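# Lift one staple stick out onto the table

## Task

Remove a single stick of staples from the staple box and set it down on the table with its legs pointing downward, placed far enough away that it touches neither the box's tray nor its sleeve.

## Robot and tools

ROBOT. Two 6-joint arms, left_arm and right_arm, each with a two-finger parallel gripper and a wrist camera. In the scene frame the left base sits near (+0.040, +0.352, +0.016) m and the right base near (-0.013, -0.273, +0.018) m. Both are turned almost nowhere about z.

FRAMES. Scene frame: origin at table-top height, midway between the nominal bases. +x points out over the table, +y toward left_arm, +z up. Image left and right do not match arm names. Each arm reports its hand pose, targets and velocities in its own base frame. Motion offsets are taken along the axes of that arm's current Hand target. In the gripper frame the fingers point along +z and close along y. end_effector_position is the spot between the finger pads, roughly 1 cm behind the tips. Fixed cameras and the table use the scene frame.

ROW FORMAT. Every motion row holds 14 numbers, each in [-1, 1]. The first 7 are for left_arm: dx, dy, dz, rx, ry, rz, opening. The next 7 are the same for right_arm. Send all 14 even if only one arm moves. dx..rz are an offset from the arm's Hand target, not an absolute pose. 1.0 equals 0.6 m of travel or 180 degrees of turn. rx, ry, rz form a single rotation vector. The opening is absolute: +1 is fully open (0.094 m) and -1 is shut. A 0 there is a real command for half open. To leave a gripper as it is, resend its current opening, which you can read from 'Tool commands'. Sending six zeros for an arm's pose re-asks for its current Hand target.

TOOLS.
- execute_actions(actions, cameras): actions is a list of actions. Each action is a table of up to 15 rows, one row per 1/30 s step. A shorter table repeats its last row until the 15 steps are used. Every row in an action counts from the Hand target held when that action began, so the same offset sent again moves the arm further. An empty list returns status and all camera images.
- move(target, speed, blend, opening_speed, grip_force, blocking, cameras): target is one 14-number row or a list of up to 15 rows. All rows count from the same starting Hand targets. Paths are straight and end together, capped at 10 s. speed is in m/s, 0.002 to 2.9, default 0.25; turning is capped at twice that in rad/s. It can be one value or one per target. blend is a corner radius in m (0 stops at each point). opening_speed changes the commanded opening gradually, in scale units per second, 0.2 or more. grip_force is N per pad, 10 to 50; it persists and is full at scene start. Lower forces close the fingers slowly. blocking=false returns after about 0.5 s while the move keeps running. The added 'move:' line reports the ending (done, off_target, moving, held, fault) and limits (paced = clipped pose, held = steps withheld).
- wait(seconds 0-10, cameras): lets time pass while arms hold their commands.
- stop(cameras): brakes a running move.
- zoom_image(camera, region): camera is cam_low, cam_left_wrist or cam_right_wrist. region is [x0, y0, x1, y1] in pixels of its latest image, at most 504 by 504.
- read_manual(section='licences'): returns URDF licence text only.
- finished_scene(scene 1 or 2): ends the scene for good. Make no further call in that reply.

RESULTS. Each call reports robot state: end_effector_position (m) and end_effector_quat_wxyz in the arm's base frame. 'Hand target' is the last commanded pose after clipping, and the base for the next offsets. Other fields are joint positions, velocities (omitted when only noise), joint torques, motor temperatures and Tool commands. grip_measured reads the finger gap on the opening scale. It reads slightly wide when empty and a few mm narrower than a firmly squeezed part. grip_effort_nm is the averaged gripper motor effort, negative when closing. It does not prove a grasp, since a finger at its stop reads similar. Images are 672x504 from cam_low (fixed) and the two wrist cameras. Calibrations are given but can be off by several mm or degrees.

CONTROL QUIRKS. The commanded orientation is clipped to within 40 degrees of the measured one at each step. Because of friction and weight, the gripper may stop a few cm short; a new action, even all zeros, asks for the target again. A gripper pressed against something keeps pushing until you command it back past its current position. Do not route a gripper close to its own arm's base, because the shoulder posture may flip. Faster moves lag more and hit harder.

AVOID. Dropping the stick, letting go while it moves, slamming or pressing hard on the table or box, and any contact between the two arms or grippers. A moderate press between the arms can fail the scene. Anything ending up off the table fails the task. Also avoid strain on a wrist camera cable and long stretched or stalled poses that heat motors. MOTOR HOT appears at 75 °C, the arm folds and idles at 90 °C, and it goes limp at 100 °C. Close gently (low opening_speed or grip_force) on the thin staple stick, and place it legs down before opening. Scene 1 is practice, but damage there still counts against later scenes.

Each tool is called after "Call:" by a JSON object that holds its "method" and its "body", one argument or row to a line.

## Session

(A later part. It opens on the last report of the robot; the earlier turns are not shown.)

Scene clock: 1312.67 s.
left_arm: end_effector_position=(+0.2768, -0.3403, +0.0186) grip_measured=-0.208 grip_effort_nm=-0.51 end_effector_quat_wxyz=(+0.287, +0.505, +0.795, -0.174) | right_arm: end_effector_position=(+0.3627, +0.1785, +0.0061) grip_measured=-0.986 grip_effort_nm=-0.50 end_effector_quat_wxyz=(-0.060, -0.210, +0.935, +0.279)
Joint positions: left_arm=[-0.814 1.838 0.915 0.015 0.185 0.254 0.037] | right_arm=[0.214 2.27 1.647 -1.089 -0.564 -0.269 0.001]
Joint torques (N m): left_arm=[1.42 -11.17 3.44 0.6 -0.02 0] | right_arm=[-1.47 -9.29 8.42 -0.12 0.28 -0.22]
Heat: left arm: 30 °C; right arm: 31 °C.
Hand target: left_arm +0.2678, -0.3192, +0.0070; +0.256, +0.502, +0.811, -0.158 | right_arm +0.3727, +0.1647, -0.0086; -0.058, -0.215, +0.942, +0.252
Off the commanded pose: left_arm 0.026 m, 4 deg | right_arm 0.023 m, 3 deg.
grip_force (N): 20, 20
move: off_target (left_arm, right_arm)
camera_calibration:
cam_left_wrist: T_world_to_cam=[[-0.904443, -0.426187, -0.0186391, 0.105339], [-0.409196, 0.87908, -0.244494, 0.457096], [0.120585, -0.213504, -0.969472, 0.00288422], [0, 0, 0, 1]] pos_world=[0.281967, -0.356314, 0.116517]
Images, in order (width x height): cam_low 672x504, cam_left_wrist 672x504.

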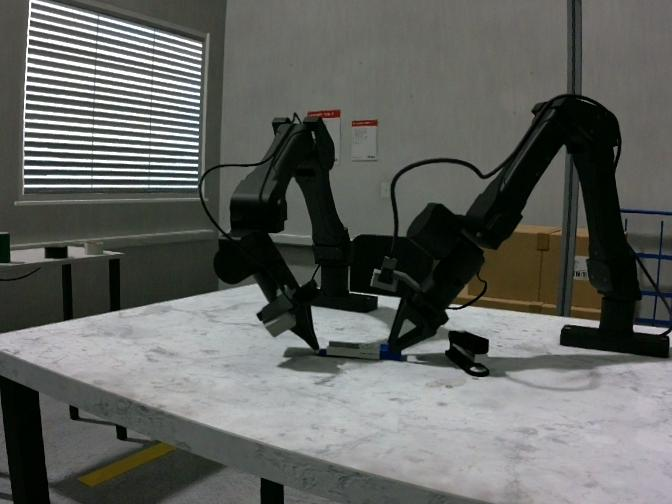

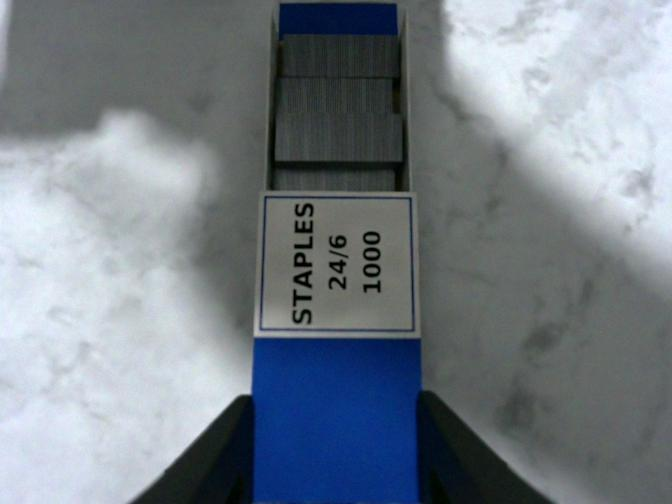

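Call:
{"method": "move", "body": {
  "target": [
    [-0.0205, 0, 0.0143, 0, 0, 0, -0.4, 0, 0.026, 0.015, 0, 0, 0, -1],
    [-0.0205, 0, 0.0143, 0, 0, 0, 0.2, 0, 0.026, 0.015, 0, 0, 0, -0.75],
    [-0.0205, 0, -0.0857, 0, 0, 0, 0.2, 0, 0.026, -0.0683, 0, 0, 0, -0.75],
    [-0.015, 0, -0.2522, 0, 0, 0, 0.2, 0.0038, 0.1633, -0.0415, 0.1667, 0, 0, -0.5]
  ],
  "cameras": ["all"],
  "speed": [0.04, 0.05, 0.08, 0.12]
}}

Scene clock: 1364.33 s.
left_arm: end_effector_position=(+0.2275, -0.2429, +0.1153) grip_measured=+0.198 grip_effort_nm=0.07 end_effector_quat_wxyz=(+0.231, +0.500, +0.822, -0.148) | right_arm: end_effector_position=(+0.3320, +0.2267, +0.0462) grip_measured=-0.502 grip_effort_nm=0.05 end_effector_quat_wxyz=(-0.023, -0.226, +0.974, -0.004)
Joint positions: left_arm=[-0.708 1.345 0.921 -0.629 0.211 0.33 0.056] | right_arm=[0.592 2.152 1.742 -1.206 -0.01 0.135 0.023]
Joint torques (N m): left_arm=[0.72 -7.71 9.39 0.89 0.36 0.1] | right_arm=[-0.03 -13.67 8.76 -0.08 0.11 0.08]
Heat: left arm: 32 °C; right arm: 32 °C.
Hand target: left_arm +0.2323, -0.2481, +0.1361; +0.256, +0.503, +0.811, -0.158 | right_arm +0.3393, +0.2289, +0.0618; +0.000, -0.222, +0.975, -0.001
Off the commanded pose: left_arm 0.022 m, 3 deg | right_arm 0.017 m, 3 deg.
grip_force (N): 20, 20
move: off_target (left_arm, right_arm); target 2's new opening was sent with left_arm's hand 0.014 m and 4 deg from that target; target 4's new opening was sent with right_arm's hand 0.017 m and 3 deg from that target
camera_calibration:
cam_left_wrist: T_world_to_cam=[[-0.891585, -0.452797, 0.00716753, 0.0916721], [-0.450389, 0.884972, -0.118214, 0.371256], [0.047184, -0.108626, -0.992962, 0.168203], [0, 0, 0, 1]] pos_world=[0.241007, -0.268771, 0.21025]
cam_right_wrist: T_world_to_cam=[[0.442182, -0.896907, -0.00568124, 0.0592712], [-0.798367, -0.396472, 0.453233, 0.37434], [-0.40876, -0.195876, -0.891374, 0.30954], [0, 0, 0, 1]] pos_world=[0.39918, 0.262208, 0.106589]

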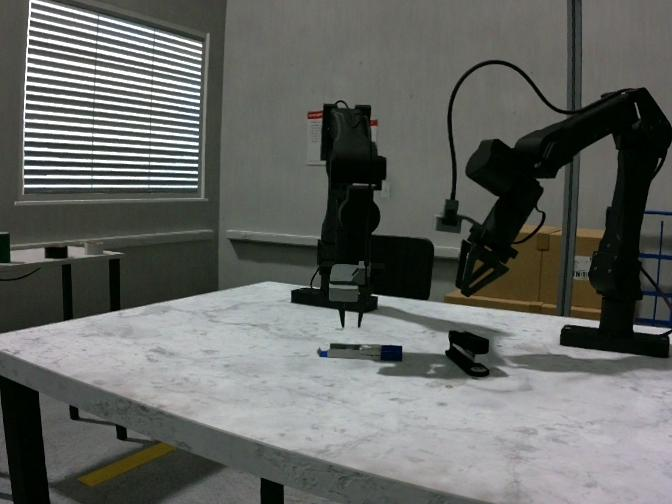

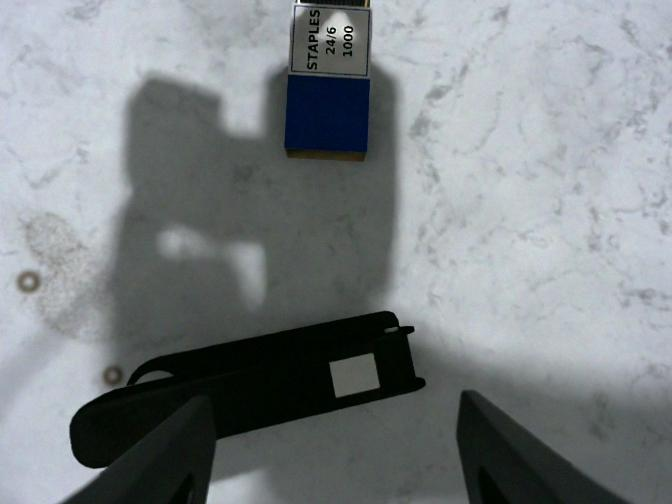

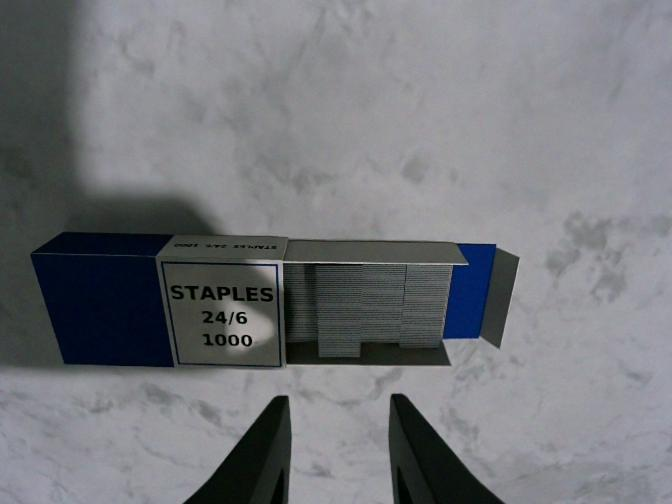

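Call:
{"method": "zoom_image", "body": {
  "camera": "cam_right_wrist",
  "region": [270, 225, 470, 385]
}}

Scaled by 2.520 from the camera's 672x504 image, which has a finer 960x720 frame.

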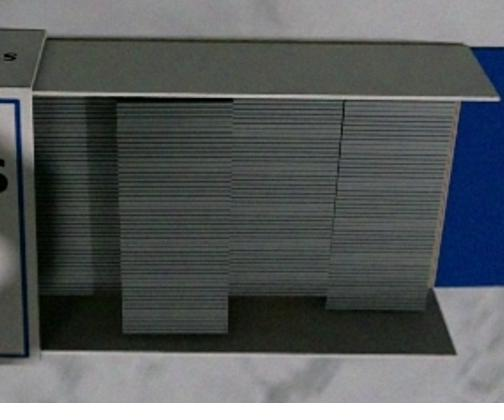

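Call:
{"method": "move", "body": {
  "target": [0, 0, 0, 0, 0, 0, 0.2, -0.0083, 0.0012, 0.0763, 0, 0, 0, -0.628],
  "cameras": ["cam_right_wrist"],
  "speed": 0.06
}}

Call:
{"method": "zoom_image", "body": {
  "camera": "cam_right_wrist",
  "region": [250, 280, 450, 440]
}}

Scene clock: 1411.80 s.
left_arm: end_effector_position=(+0.2275, -0.2429, +0.1153) grip_measured=+0.198 grip_effort_nm=0.07 end_effector_quat_wxyz=(+0.231, +0.500, +0.822, -0.148) | right_arm: end_effector_position=(+0.3415, +0.2331, +0.0307) grip_measured=-0.627 grip_effort_nm=-0.10 end_effector_quat_wxyz=(+0.004, -0.226, +0.974, +0.007)
Joint positions: left_arm=[-0.708 1.345 0.921 -0.629 0.211 0.33 0.056] | right_arm=[0.592 2.152 1.68 -1.086 -0.01 0.135 0.018]
Joint torques (N m): left_arm=[0.4 -7.88 9.16 0.97 0.35 0.12] | right_arm=[-0.05 -9.31 5.91 0.32 0.11 0.07]
Motor temperatures (°C): left_arm=[21 30 32 24 24 22 21] | right_arm=[23 33 32 23 22 22 19]
Heat: left arm: 32 °C; right arm: 33 °C.
Hand target: left_arm +0.2323, -0.2481, +0.1361; +0.256, +0.502, +0.811, -0.158 | right_arm +0.3434, +0.2317, +0.0160; +0.000, -0.222, +0.975, +0.000
Off the commanded pose: left_arm 0.022 m, 3 deg | right_arm 0.015 m, 1 deg.
grip_force (N): 20, 20
move: off_target (left_arm, right_arm)
camera_calibration:
cam_right_wrist: T_world_to_cam=[[0.442573, -0.896631, -0.013476, 0.0608352], [-0.818932, -0.410253, 0.401302, 0.403243], [-0.365348, -0.166569, -0.915847, 0.279942], [0, 0, 0, 1]] pos_world=[0.405581, 0.266608, 0.0953814]
Images, in order (width x height): cam_right_wrist 672x504.

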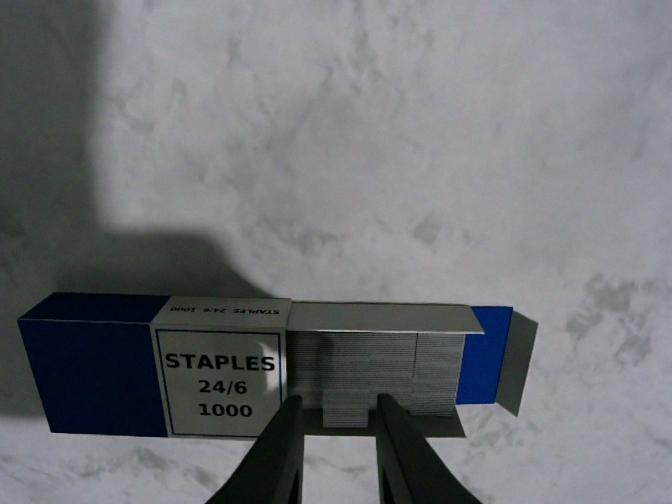

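Scaled by 2.520 from the camera's 672x504 image, which has a finer 960x720 frame.

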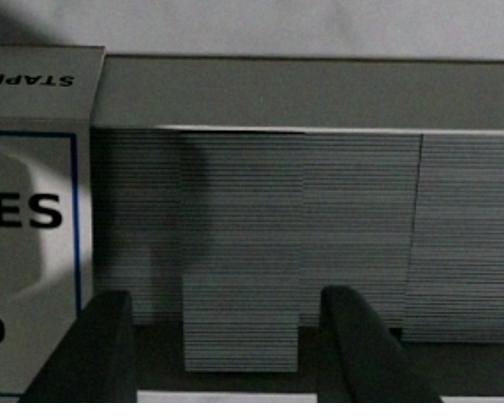

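Call:
{"method": "move", "body": {
  "target": [0, 0, 0, 0, 0, 0, 0.2, -0.001, -0.004, 0.02, 0, 0, 0, -0.628],
  "cameras": ["cam_right_wrist"],
  "speed": 0.05
}}

Call:
{"method": "zoom_image", "body": {
  "camera": "cam_right_wrist",
  "region": [250, 280, 450, 440]
}}

Scene clock: 1429.87 s.
left_arm: end_effector_position=(+0.2275, -0.2429, +0.1153) grip_measured=+0.198 grip_effort_nm=0.07 end_effector_quat_wxyz=(+0.231, +0.500, +0.822, -0.148) | right_arm: end_effector_position=(+0.3422, +0.2336, +0.0202) grip_measured=-0.627 grip_effort_nm=-0.10 end_effector_quat_wxyz=(+0.006, -0.226, +0.974, +0.007)
Joint positions: left_arm=[-0.708 1.345 0.921 -0.629 0.211 0.33 0.056] | right_arm=[0.592 2.163 1.653 -1.046 -0.01 0.135 0.018]
Joint torques (N m): left_arm=[0.55 -7.83 9.25 0.97 0.27 0.11] | right_arm=[-0.59 -9.06 5.9 0.29 0.11 0]
Heat: left arm: 32 °C; right arm: 31 °C.
Hand target: left_arm +0.2323, -0.2481, +0.1361; +0.256, +0.502, +0.811, -0.158 | right_arm +0.3450, +0.2298, +0.0040; +0.000, -0.222, +0.975, +0.000
Off the commanded pose: left_arm 0.022 m, 3 deg | right_arm 0.017 m, 1 deg.
grip_force (N): 20, 20
move: off_target (left_arm, right_arm)
camera_calibration:
cam_right_wrist: T_world_to_cam=[[0.442683, -0.896571, -0.0138704, 0.0607169], [-0.82006, -0.411066, 0.398154, 0.408852], [-0.362675, -0.164881, -0.917214, 0.26932], [0, 0, 0, 1]] pos_world=[0.406081, 0.266908, 0.0850807]
Images, in order (width x height): cam_right_wrist 672x504.

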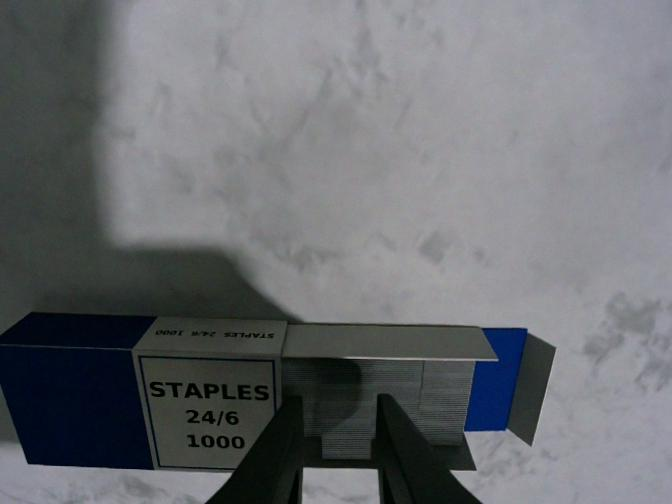

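Scaled by 2.520 from the camera's 672x504 image, which has a finer 960x720 frame.

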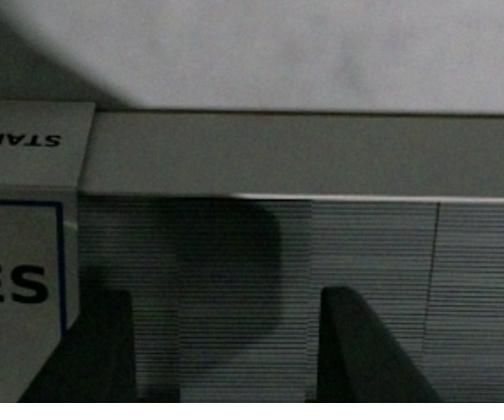

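Call:
{"method": "move", "body": {
  "target": [0, 0, 0, 0, 0, 0, 0.2, -0.002, -0.004, 0.004, 0, 0, 0, -0.628],
  "cameras": ["cam_right_wrist"],
  "speed": 0.05
}}

Call:
{"method": "zoom_image", "body": {
  "camera": "cam_right_wrist",
  "region": [250, 280, 450, 440]
}}

Scene clock: 1442.57 s.
left_arm: end_effector_position=(+0.2275, -0.2429, +0.1153) grip_measured=+0.198 grip_effort_nm=0.07 end_effector_quat_wxyz=(+0.231, +0.500, +0.822, -0.148) | right_arm: end_effector_position=(+0.3452, +0.2318, +0.0202) grip_measured=-0.627 grip_effort_nm=-0.10 end_effector_quat_wxyz=(+0.009, -0.223, +0.975, +0.008)
Joint positions: left_arm=[-0.708 1.345 0.921 -0.629 0.211 0.33 0.056] | right_arm=[0.585 2.163 1.653 -1.04 -0.01 0.135 0.018]
Joint torques (N m): left_arm=[0.59 -7.68 9.44 0.94 0.32 0.09] | right_arm=[-0.43 -8.65 5.89 0.34 0.11 -0.08]
Heat: left arm: 33 °C; right arm: 31 °C.
Hand target: left_arm +0.2323, -0.2481, +0.1361; +0.256, +0.502, +0.811, -0.158 | right_arm +0.3471, +0.2282, +0.0016; +0.000, -0.223, +0.975, +0.000
Off the commanded pose: left_arm 0.022 m, 3 deg | right_arm 0.019 m, 1 deg.
grip_force (N): 20, 20
move: off_target (left_arm, right_arm)
camera_calibration:
cam_right_wrist: T_world_to_cam=[[0.435849, -0.8999, -0.0147027, 0.0609036], [-0.825204, -0.406086, 0.392598, 0.411403], [-0.35927, -0.158981, -0.919593, 0.267619], [0, 0, 0, 1]] pos_world=[0.409094, 0.264418, 0.0854799]
Images, in order (width x height): cam_right_wrist 672x504.

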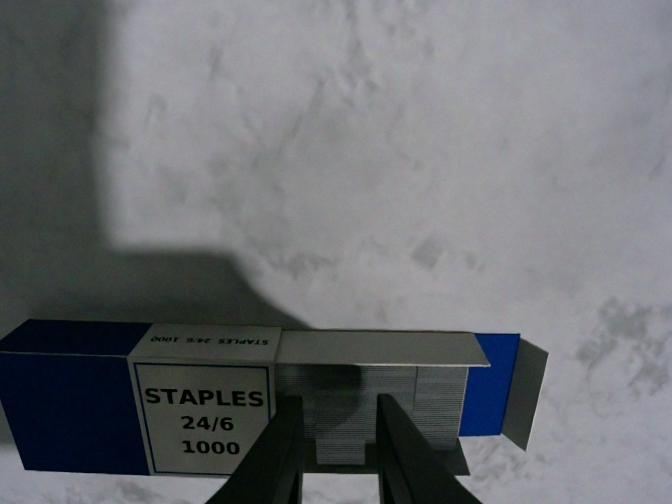

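Scaled by 2.520 from the camera's 672x504 image, which has a finer 960x720 frame.

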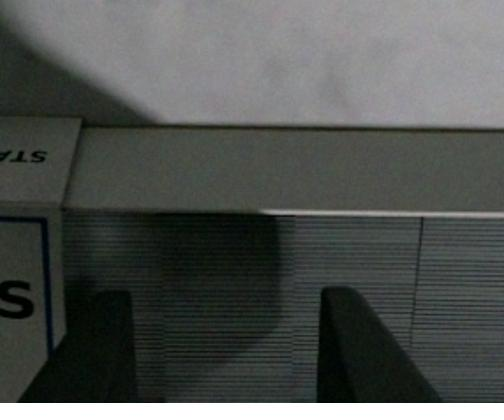

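Call:
{"method": "move", "body": {
  "target": [0, 0, 0, 0, 0, 0, 0.2, 0, 0, 0.02, 0, 0, 0, -0.628],
  "cameras": ["cam_right_wrist"],
  "speed": 0.04
}}

Call:
{"method": "zoom_image", "body": {
  "camera": "cam_right_wrist",
  "region": [250, 300, 450, 460]
}}

Scene clock: 1450.67 s.
left_arm: end_effector_position=(+0.2275, -0.2429, +0.1153) grip_measured=+0.198 grip_effort_nm=0.07 end_effector_quat_wxyz=(+0.231, +0.500, +0.822, -0.148) | right_arm: end_effector_position=(+0.3450, +0.2316, +0.0061) grip_measured=-0.627 grip_effort_nm=-0.10 end_effector_quat_wxyz=(+0.006, -0.223, +0.975, +0.007)
Joint positions: left_arm=[-0.708 1.345 0.921 -0.629 0.211 0.33 0.056] | right_arm=[0.585 2.184 1.63 -1.001 -0.01 0.135 0.018]
Joint torques (N m): left_arm=[0.49 -7.86 9.26 0.97 0.31 0.08] | right_arm=[-0.43 -9.1 5.83 0.34 0.11 -0.08]
Heat: left arm: 33 °C; right arm: 31 °C.
Hand target: left_arm +0.2323, -0.2481, +0.1361; +0.256, +0.502, +0.811, -0.158 | right_arm +0.3471, +0.2282, -0.0104; +0.000, -0.223, +0.975, +0.000
Off the commanded pose: left_arm 0.022 m, 3 deg | right_arm 0.017 m, 1 deg.
grip_force (N): 20, 20
move: off_target (left_arm, right_arm)
camera_calibration:
cam_right_wrist: T_world_to_cam=[[0.435805, -0.899934, -0.0138572, 0.0607039], [-0.823039, -0.404704, 0.398525, 0.415546], [-0.364254, -0.162274, -0.917053, 0.257068], [0, 0, 0, 1]] pos_world=[0.409194, 0.264518, 0.0709809]
Images, in order (width x height): cam_right_wrist 672x504.

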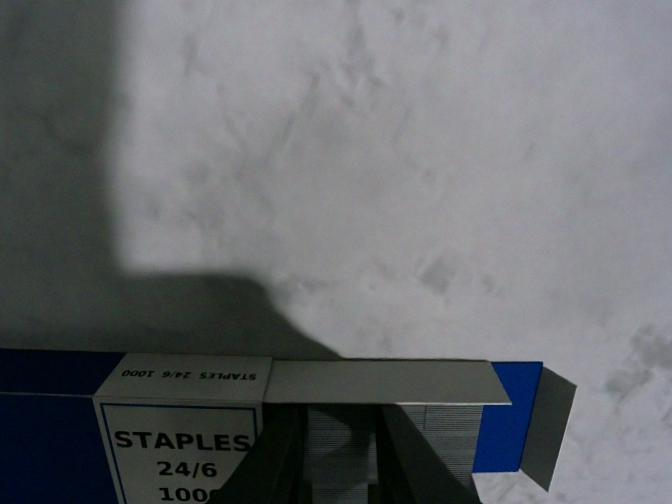

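Scaled by 2.520 from the camera's 672x504 image, which has a finer 960x720 frame.

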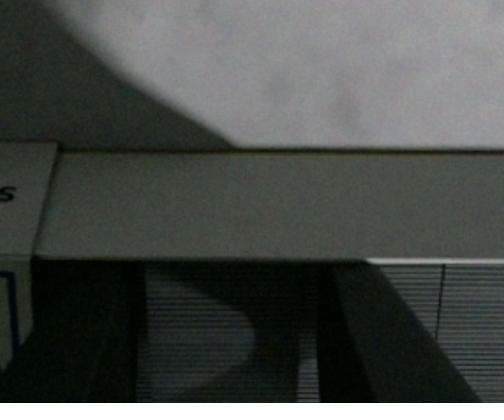

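Call:
{"method": "move", "body": {
  "target": [0, 0, 0, 0, 0, 0, 0.2, 0, 0, 0, 0, 0, 0, -0.85],
  "cameras": ["cam_right_wrist"],
  "grip_force": [20, 20]
}}

Call:
{"method": "zoom_image", "body": {
  "camera": "cam_right_wrist",
  "region": [250, 320, 450, 480]
}}

Scene clock: 1457.07 s.
left_arm: end_effector_position=(+0.2275, -0.2429, +0.1153) grip_measured=+0.198 grip_effort_nm=0.07 end_effector_quat_wxyz=(+0.231, +0.500, +0.822, -0.148) | right_arm: end_effector_position=(+0.3452, +0.2317, +0.0061) grip_measured=-0.718 grip_effort_nm=-0.49 end_effector_quat_wxyz=(+0.006, -0.223, +0.975, +0.007)
Joint positions: left_arm=[-0.708 1.345 0.921 -0.629 0.211 0.33 0.056] | right_arm=[0.585 2.184 1.63 -1 -0.009 0.135 0.013]
Joint torques (N m): left_arm=[0.64 -7.54 9.24 0.94 0.35 0.07] | right_arm=[-0.43 -9.1 5.82 0.33 0.11 -0.08]
Heat: left arm: 33 °C; right arm: 31 °C.
Hand target: left_arm +0.2323, -0.2481, +0.1361; +0.256, +0.502, +0.811, -0.158 | right_arm +0.3472, +0.2282, -0.0104; +0.000, -0.223, +0.975, -0.001
Off the commanded pose: left_arm 0.022 m, 3 deg | right_arm 0.017 m, 1 deg.
grip_force (N): 20, 20
move: off_target (left_arm, right_arm)
camera_calibration:
cam_right_wrist: T_world_to_cam=[[0.435765, -0.899958, -0.0135509, 0.0606175], [-0.823408, -0.404689, 0.397776, 0.415912], [-0.363466, -0.162179, -0.917382, 0.256816], [0, 0, 0, 1]] pos_world=[0.409394, 0.264518, 0.0709799]
Images, in order (width x height): cam_right_wrist 672x504.

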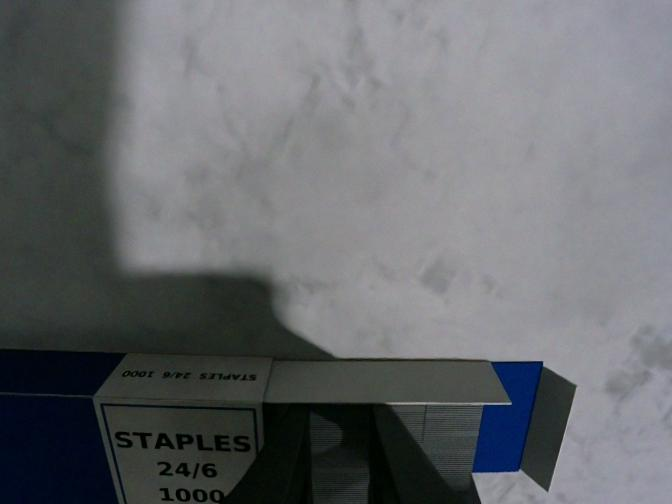

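Scaled by 2.520 from the camera's 672x504 image, which has a finer 960x720 frame.

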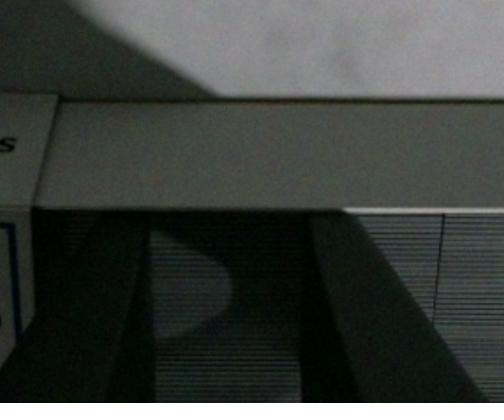

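Call:
{"method": "move", "body": {
  "target": [0, 0, 0, 0, 0, 0, 0.2, -0.008, 0, -0.13, 0, 0, 0, -0.85],
  "cameras": ["cam_low", "cam_right_wrist"],
  "speed": 0.06
}}

Call:
{"method": "zoom_image", "body": {
  "camera": "cam_right_wrist",
  "region": [230, 260, 480, 480]
}}

Call:
{"method": "zoom_image", "body": {
  "camera": "cam_low",
  "region": [290, 280, 430, 380]
}}

Scene clock: 1466.77 s.
left_arm: end_effector_position=(+0.2275, -0.2429, +0.1153) grip_measured=+0.198 grip_effort_nm=0.07 end_effector_quat_wxyz=(+0.231, +0.500, +0.822, -0.148) | right_arm: end_effector_position=(+0.3443, +0.2311, +0.0569) grip_measured=-0.718 grip_effort_nm=-0.51 end_effector_quat_wxyz=(-0.016, -0.223, +0.975, -0.001)
Joint positions: left_arm=[-0.708 1.345 0.921 -0.629 0.211 0.33 0.056] | right_arm=[0.585 2.184 1.836 -1.254 -0.009 0.135 0.013]
Joint torques (N m): left_arm=[0.81 -7.73 9.26 0.95 0.32 0.09] | right_arm=[-0.55 -12.93 8.76 -0.07 0.11 -0.09]
Heat: left arm: 33 °C; right arm: 31 °C.
Hand target: left_arm +0.2323, -0.2481, +0.1361; +0.256, +0.502, +0.811, -0.158 | right_arm +0.3514, +0.2303, +0.0676; +0.000, -0.223, +0.975, -0.001
Off the commanded pose: left_arm 0.022 m, 3 deg | right_arm 0.013 m, 2 deg.
grip_force (N): 20, 20
move: off_target (left_arm, right_arm)
camera_calibration:
cam_right_wrist: T_world_to_cam=[[0.435393, -0.900212, -0.00719356, 0.0610204], [-0.806702, -0.393688, 0.440728, 0.383943], [-0.39958, -0.186087, -0.897612, 0.319918], [0, 0, 0, 1]] pos_world=[0.410993, 0.265618, 0.118387]
Images, in order (width x height): cam_low 672x504, cam_right_wrist 672x504.

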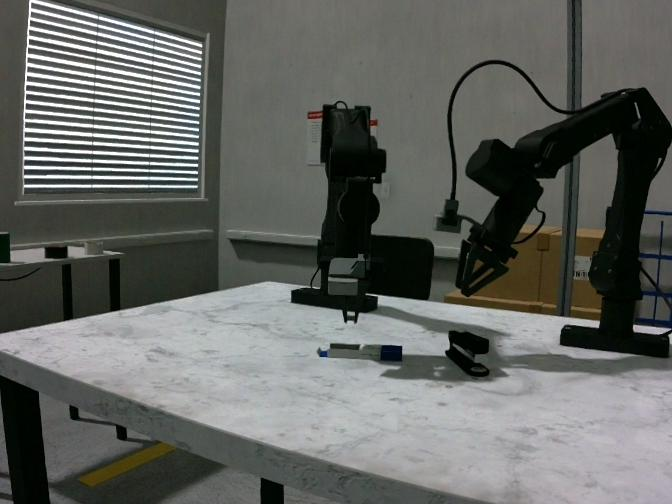

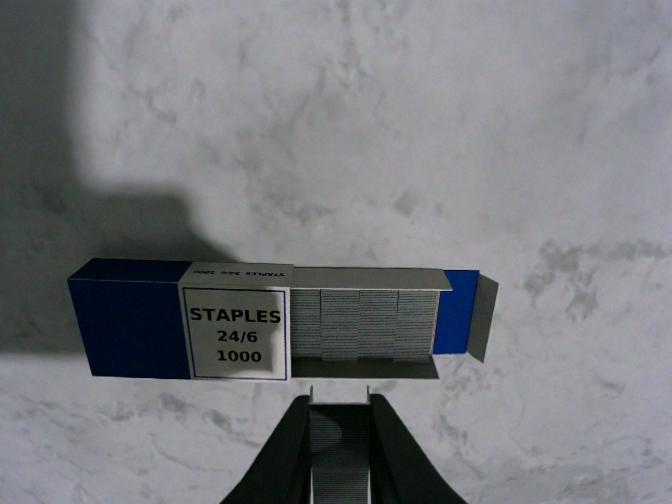

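Scaled by 2.016 from the camera's 672x504 image, which has a finer 960x720 frame.

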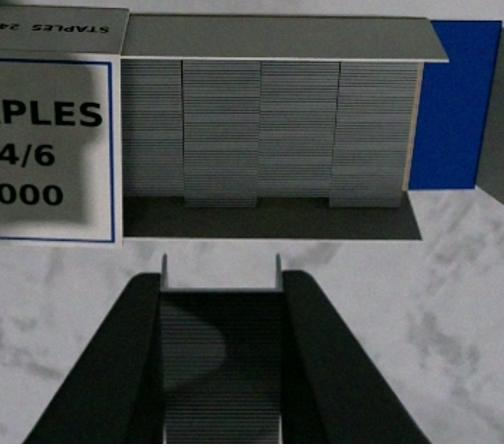

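Scaled by 3.600 from the camera's 672x504 image, which has a finer 960x720 frame.

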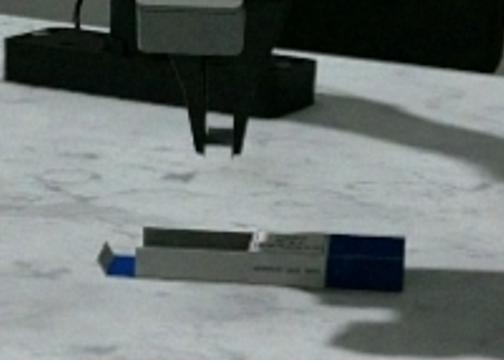

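Call:
{"method": "move", "body": {
  "target": [0, 0, 0, 0, 0, 0, 0.2, 0.1903, -0.2248, 0.0333, 0, 0, 0, -0.85],
  "cameras": ["cam_low", "cam_right_wrist"],
  "speed": 0.12
}}

Call:
{"method": "zoom_image", "body": {
  "camera": "cam_right_wrist",
  "region": [250, 350, 430, 504]
}}

Call:
{"method": "zoom_image", "body": {
  "camera": "cam_low",
  "region": [240, 280, 400, 380]
}}

Scene clock: 1495.83 s.
left_arm: end_effector_position=(+0.2275, -0.2429, +0.1153) grip_measured=+0.198 grip_effort_nm=0.07 end_effector_quat_wxyz=(+0.231, +0.500, +0.822, -0.148) | right_arm: end_effector_position=(+0.3022, +0.0586, +0.0422) grip_measured=-0.718 grip_effort_nm=-0.50 end_effector_quat_wxyz=(-0.023, -0.218, +0.976, +0.001)
Joint positions: left_arm=[-0.708 1.345 0.921 -0.629 0.211 0.33 0.056] | right_arm=[0.188 1.806 1.231 -1.043 0 -0.251 0.013]
Joint torques (N m): left_arm=[0.69 -7.61 9.28 0.94 0.37 0.08] | right_arm=[0.03 -10.8 5.53 0.23 0.02 -0.11]
Heat: left arm: 33 °C; right arm: 31 °C.
Hand target: left_arm +0.2323, -0.2481, +0.1361; +0.256, +0.502, +0.811, -0.158 | right_arm +0.3071, +0.0593, +0.0478; +0.000, -0.223, +0.975, -0.001
Off the commanded pose: left_arm 0.022 m, 3 deg | right_arm 0.007 m, 3 deg.
grip_force (N): 20, 20
move: off_target (left_arm, right_arm)
camera_calibration:
cam_right_wrist: T_world_to_cam=[[0.426719, -0.904275, -0.0140442, -0.0728178], [-0.803769, -0.386318, 0.452453, 0.286758], [-0.414568, -0.181782, -0.891678, 0.261837], [0, 0, 0, 1]] pos_world=[0.370109, 0.0925299, 0.102707]
Images, in order (width x height): cam_low 672x504, cam_right_wrist 672x504.

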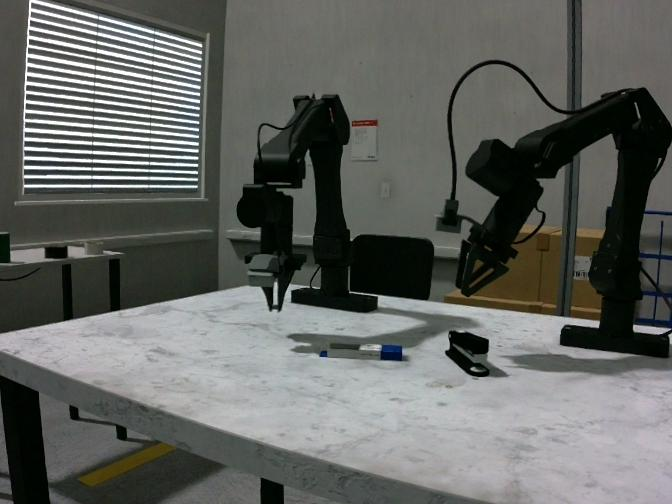

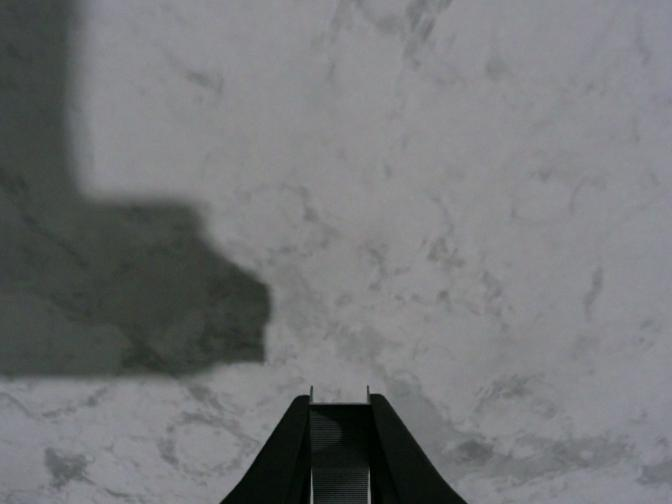

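Scaled by 2.800 from the camera's 672x504 image, which has a finer 960x720 frame.

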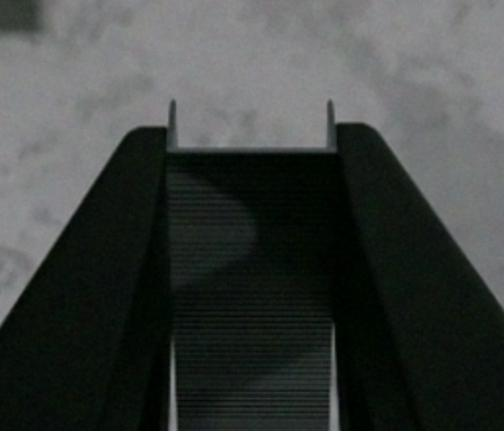

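Scaled by 3.150 from the camera's 672x504 image, which has a finer 960x720 frame.

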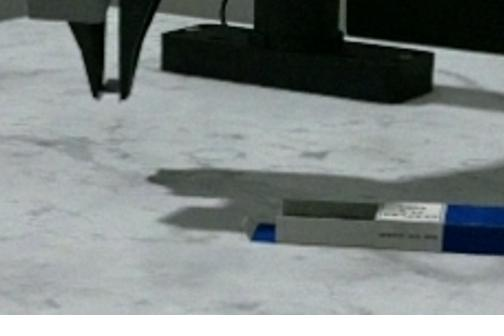

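Call:
{"method": "move", "body": {
  "target": [0, 0, 0, 0, 0, 0, 0.2, 0, 0, 0.0583, 0, 0, 0, -0.85],
  "cameras": ["cam_low", "cam_right_wrist"],
  "speed": 0.08
}}

Call:
{"method": "zoom_image", "body": {
  "camera": "cam_low",
  "region": [240, 280, 340, 360]
}}

Scene clock: 1508.63 s.
left_arm: end_effector_position=(+0.2275, -0.2429, +0.1153) grip_measured=+0.198 grip_effort_nm=0.07 end_effector_quat_wxyz=(+0.231, +0.500, +0.822, -0.148) | right_arm: end_effector_position=(+0.3060, +0.0594, +0.0211) grip_measured=-0.718 grip_effort_nm=-0.50 end_effector_quat_wxyz=(+0.001, -0.218, +0.976, +0.000)
Joint positions: left_arm=[-0.708 1.345 0.921 -0.629 0.211 0.33 0.056] | right_arm=[0.188 1.806 1.142 -0.905 0 -0.252 0.013]
Joint torques (N m): left_arm=[0.53 -7.61 9.22 0.97 0.32 0.09] | right_arm=[-0.01 -6.83 5.57 0.31 0.02 -0.12]
Heat: left arm: 33 °C; right arm: 31 °C.
Hand target: left_arm +0.2323, -0.2481, +0.1361; +0.256, +0.502, +0.811, -0.158 | right_arm +0.3072, +0.0593, +0.0129; +0.000, -0.222, +0.975, -0.001
Off the commanded pose: left_arm 0.022 m, 3 deg | right_arm 0.008 m, 1 deg.
grip_force (N): 20, 20
move: off_target (left_arm)
camera_calibration:
cam_right_wrist: T_world_to_cam=[[0.427721, -0.903909, -0.00183337, -0.0746711], [-0.824192, -0.390831, 0.409828, 0.307122], [-0.371164, -0.173781, -0.912161, 0.23128], [0, 0, 0, 1]] pos_world=[0.370909, 0.0927292, 0.0849607]
Images, in order (width x height): cam_low 672x504, cam_right_wrist 672x504.

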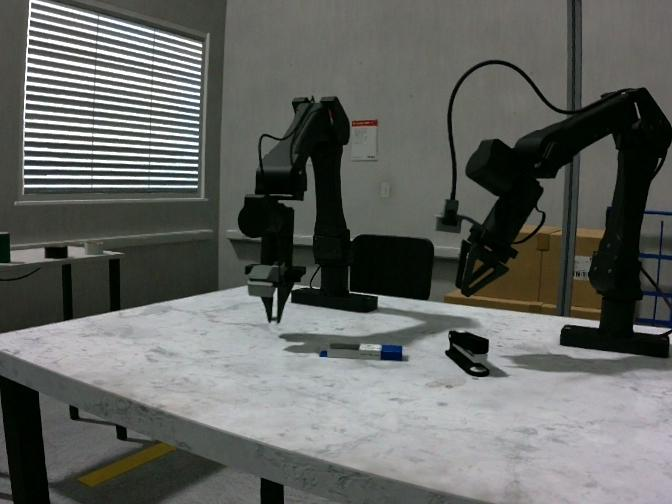

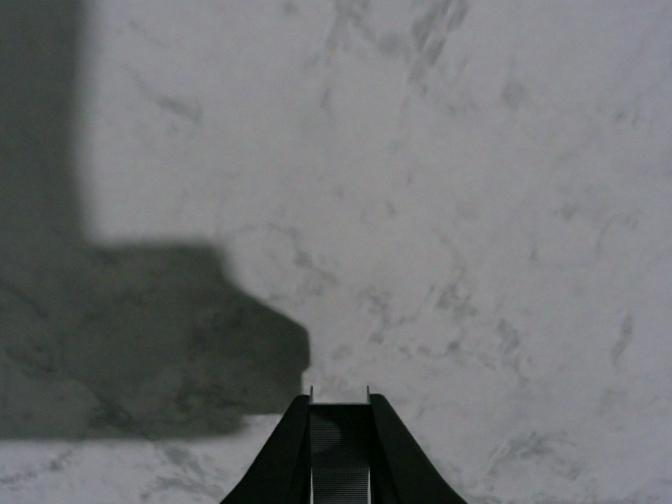

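Scaled by 5.040 from the camera's 672x504 image, which has a finer 960x720 frame.

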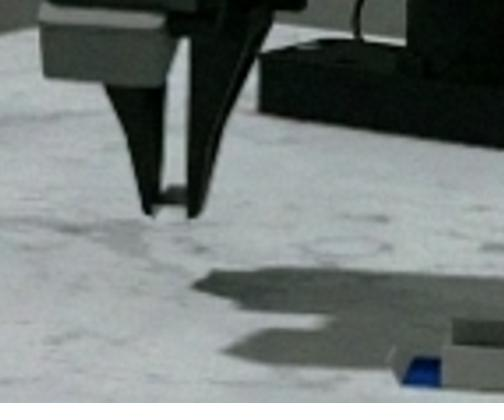

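Call:
{"method": "move", "body": {
  "target": [0, 0, 0, 0, 0, 0, 0.2, 0, 0, 0.0283, 0, 0, 0, -0.85],
  "cameras": ["cam_low", "cam_right_wrist"],
  "speed": 0.05
}}

Call:
{"method": "zoom_image", "body": {
  "camera": "cam_low",
  "region": [240, 290, 320, 350]
}}

Call:
{"method": "zoom_image", "body": {
  "camera": "cam_right_wrist",
  "region": [250, 350, 430, 504]
}}

Scene clock: 1517.37 s.
left_arm: end_effector_position=(+0.2275, -0.2429, +0.1153) grip_measured=+0.198 grip_effort_nm=0.07 end_effector_quat_wxyz=(+0.231, +0.500, +0.822, -0.148) | right_arm: end_effector_position=(+0.3068, +0.0595, +0.0055) grip_measured=-0.718 grip_effort_nm=-0.51 end_effector_quat_wxyz=(+0.003, -0.219, +0.976, +0.000)
Joint positions: left_arm=[-0.708 1.345 0.921 -0.629 0.211 0.33 0.056] | right_arm=[0.188 1.831 1.105 -0.839 0 -0.253 0.013]
Joint torques (N m): left_arm=[0.58 -7.91 9.4 0.97 0.34 0.02] | right_arm=[0.01 -6.52 5.49 0.3 0.01 -0.12]
Heat: left arm: 33 °C; right arm: 31 °C.
Hand target: left_arm +0.2323, -0.2481, +0.1361; +0.256, +0.502, +0.811, -0.158 | right_arm +0.3072, +0.0593, -0.0040; +0.000, -0.223, +0.975, -0.001
Off the commanded pose: left_arm 0.022 m, 3 deg | right_arm 0.010 m, 1 deg.
grip_force (N): 20, 20
move: off_target (left_arm)
camera_calibration:
cam_right_wrist: T_world_to_cam=[[0.42809, -0.903736, -0.000596712, -0.075019], [-0.826005, -0.391537, 0.405481, 0.314723], [-0.366681, -0.173089, -0.914103, 0.216075], [0, 0, 0, 1]] pos_world=[0.371308, 0.0928287, 0.0698561]
Images, in order (width x height): cam_low 672x504, cam_right_wrist 672x504.

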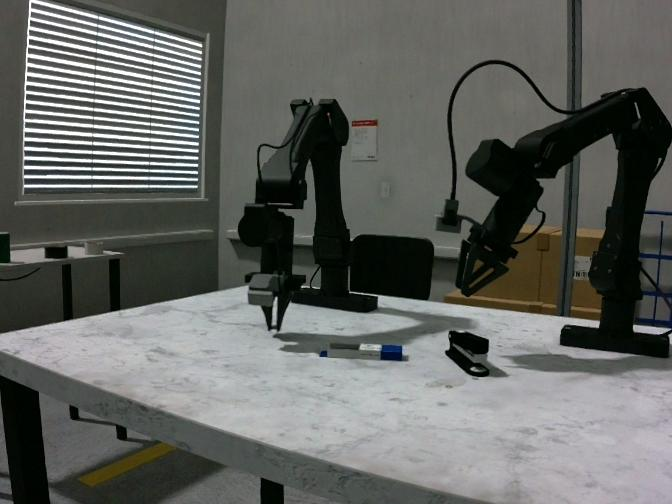

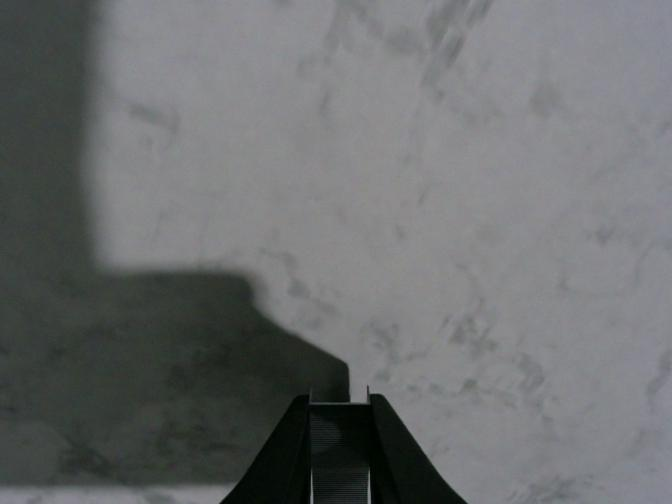

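Scaled by 6.300 from the camera's 672x504 image, which has a finer 960x720 frame.

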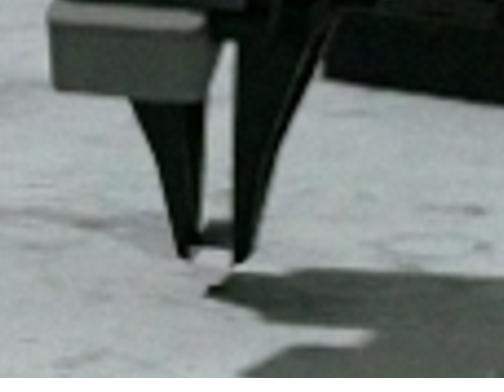

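Scaled by 2.800 from the camera's 672x504 image, which has a finer 960x720 frame.

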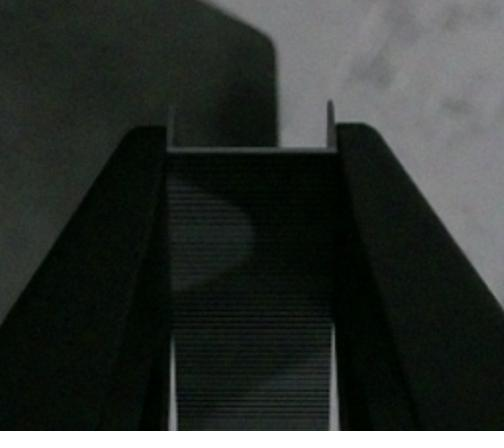

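Call:
{"method": "move", "body": {
  "target": [0, 0, 0, 0, 0, 0, 0.2, 0, 0, 0.007, 0, 0, 0, -0.85],
  "cameras": ["cam_low", "cam_right_wrist"],
  "speed": 0.03
}}

Call:
{"method": "zoom_image", "body": {
  "camera": "cam_right_wrist",
  "region": [250, 350, 430, 504]
}}

Scene clock: 1522.33 s.
left_arm: end_effector_position=(+0.2275, -0.2429, +0.1153) grip_measured=+0.198 grip_effort_nm=0.07 end_effector_quat_wxyz=(+0.231, +0.500, +0.822, -0.148) | right_arm: end_effector_position=(+0.3071, +0.0596, +0.0017) grip_measured=-0.718 grip_effort_nm=-0.50 end_effector_quat_wxyz=(+0.004, -0.219, +0.976, +0.000)
Joint positions: left_arm=[-0.708 1.345 0.921 -0.629 0.211 0.33 0.056] | right_arm=[0.188 1.838 1.098 -0.823 0 -0.253 0.013]
Joint torques (N m): left_arm=[0.59 -7.76 9.33 0.97 0.32 0.11] | right_arm=[0.01 -6.48 5.39 0.32 0.02 -0.12]
Heat: left arm: 33 °C; right arm: 30 °C.
Hand target: left_arm +0.2323, -0.2481, +0.1361; +0.256, +0.502, +0.811, -0.158 | right_arm +0.3071, +0.0592, -0.0082; +0.000, -0.223, +0.975, -0.001
Off the commanded pose: left_arm 0.022 m, 3 deg | right_arm 0.010 m, 1 deg.
grip_force (N): 20, 20
move: off_target (left_arm)
camera_calibration:
cam_right_wrist: T_world_to_cam=[[0.428095, -0.903734, -0.000281498, -0.0751726], [-0.826493, -0.391632, 0.404393, 0.316734], [-0.365574, -0.172886, -0.914585, 0.212403], [0, 0, 0, 1]] pos_world=[0.371608, 0.0928287, 0.0661549]
Images, in order (width x height): cam_low 672x504, cam_right_wrist 672x504.

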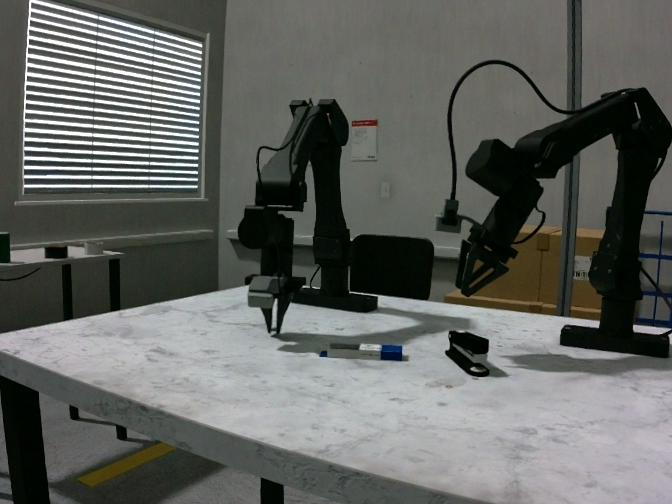

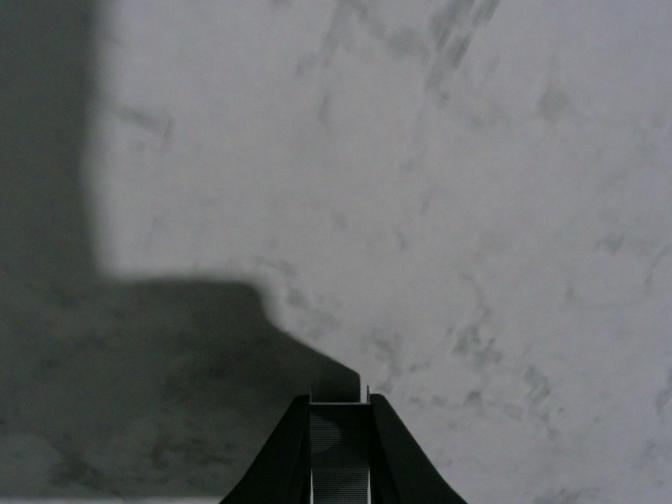

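Scaled by 2.800 from the camera's 672x504 image, which has a finer 960x720 frame.

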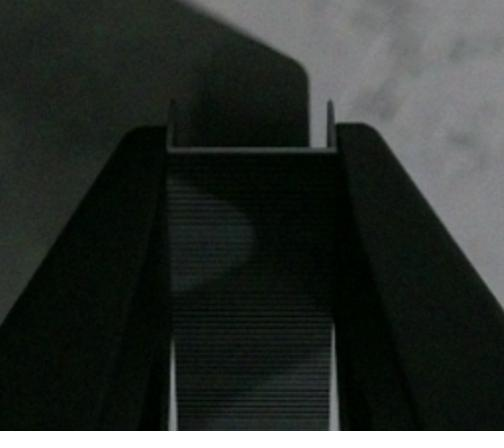

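Call:
{"method": "move", "body": {
  "target": [0, 0, 0, 0, 0, 0, 0.2, 0, 0, 0.004, 0, 0, 0, -0.85],
  "cameras": ["cam_right_wrist"],
  "speed": 0.03
}}

Call:
{"method": "zoom_image", "body": {
  "camera": "cam_right_wrist",
  "region": [250, 350, 430, 504]
}}

Scene clock: 1528.77 s.
left_arm: end_effector_position=(+0.2275, -0.2429, +0.1153) grip_measured=+0.198 grip_effort_nm=0.07 end_effector_quat_wxyz=(+0.231, +0.500, +0.822, -0.148) | right_arm: end_effector_position=(+0.3094, +0.0600, +0.0018) grip_measured=-0.718 grip_effort_nm=-0.51 end_effector_quat_wxyz=(+0.009, -0.219, +0.976, +0.000)
Joint positions: left_arm=[-0.708 1.345 0.921 -0.629 0.211 0.33 0.056] | right_arm=[0.188 1.838 1.098 -0.813 0 -0.253 0.013]
Joint torques (N m): left_arm=[0.54 -7.61 9.29 0.93 0.34 0.12] | right_arm=[-0.01 -6.19 5.01 0.32 0.02 -0.12]
Heat: left arm: 33 °C; right arm: 30 °C.
Hand target: left_arm +0.2323, -0.2481, +0.1361; +0.256, +0.502, +0.811, -0.158 | right_arm +0.3072, +0.0592, -0.0106; +0.000, -0.223, +0.975, -0.001
Off the commanded pose: left_arm 0.022 m, 3 deg | right_arm 0.013 m, 1 deg.
grip_force (N): 20, 20
move: off_target (left_arm, right_arm)
camera_calibration:
cam_right_wrist: T_world_to_cam=[[0.428082, -0.903738, 0.0019741, -0.0756842], [-0.830073, -0.392323, 0.39631, 0.319997], [-0.357386, -0.171292, -0.918115, 0.210665], [0, 0, 0, 1]] pos_world=[0.373309, 0.0932288, 0.0667463]
Images, in order (width x height): cam_right_wrist 672x504.

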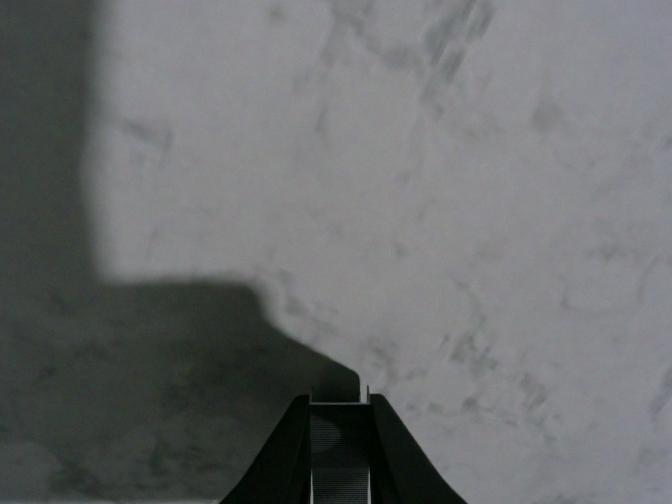

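Scaled by 2.800 from the camera's 672x504 image, which has a finer 960x720 frame.

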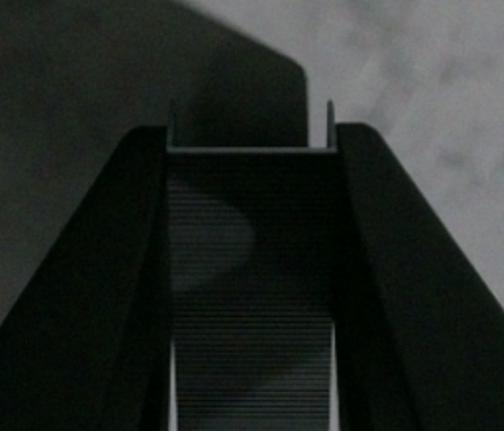

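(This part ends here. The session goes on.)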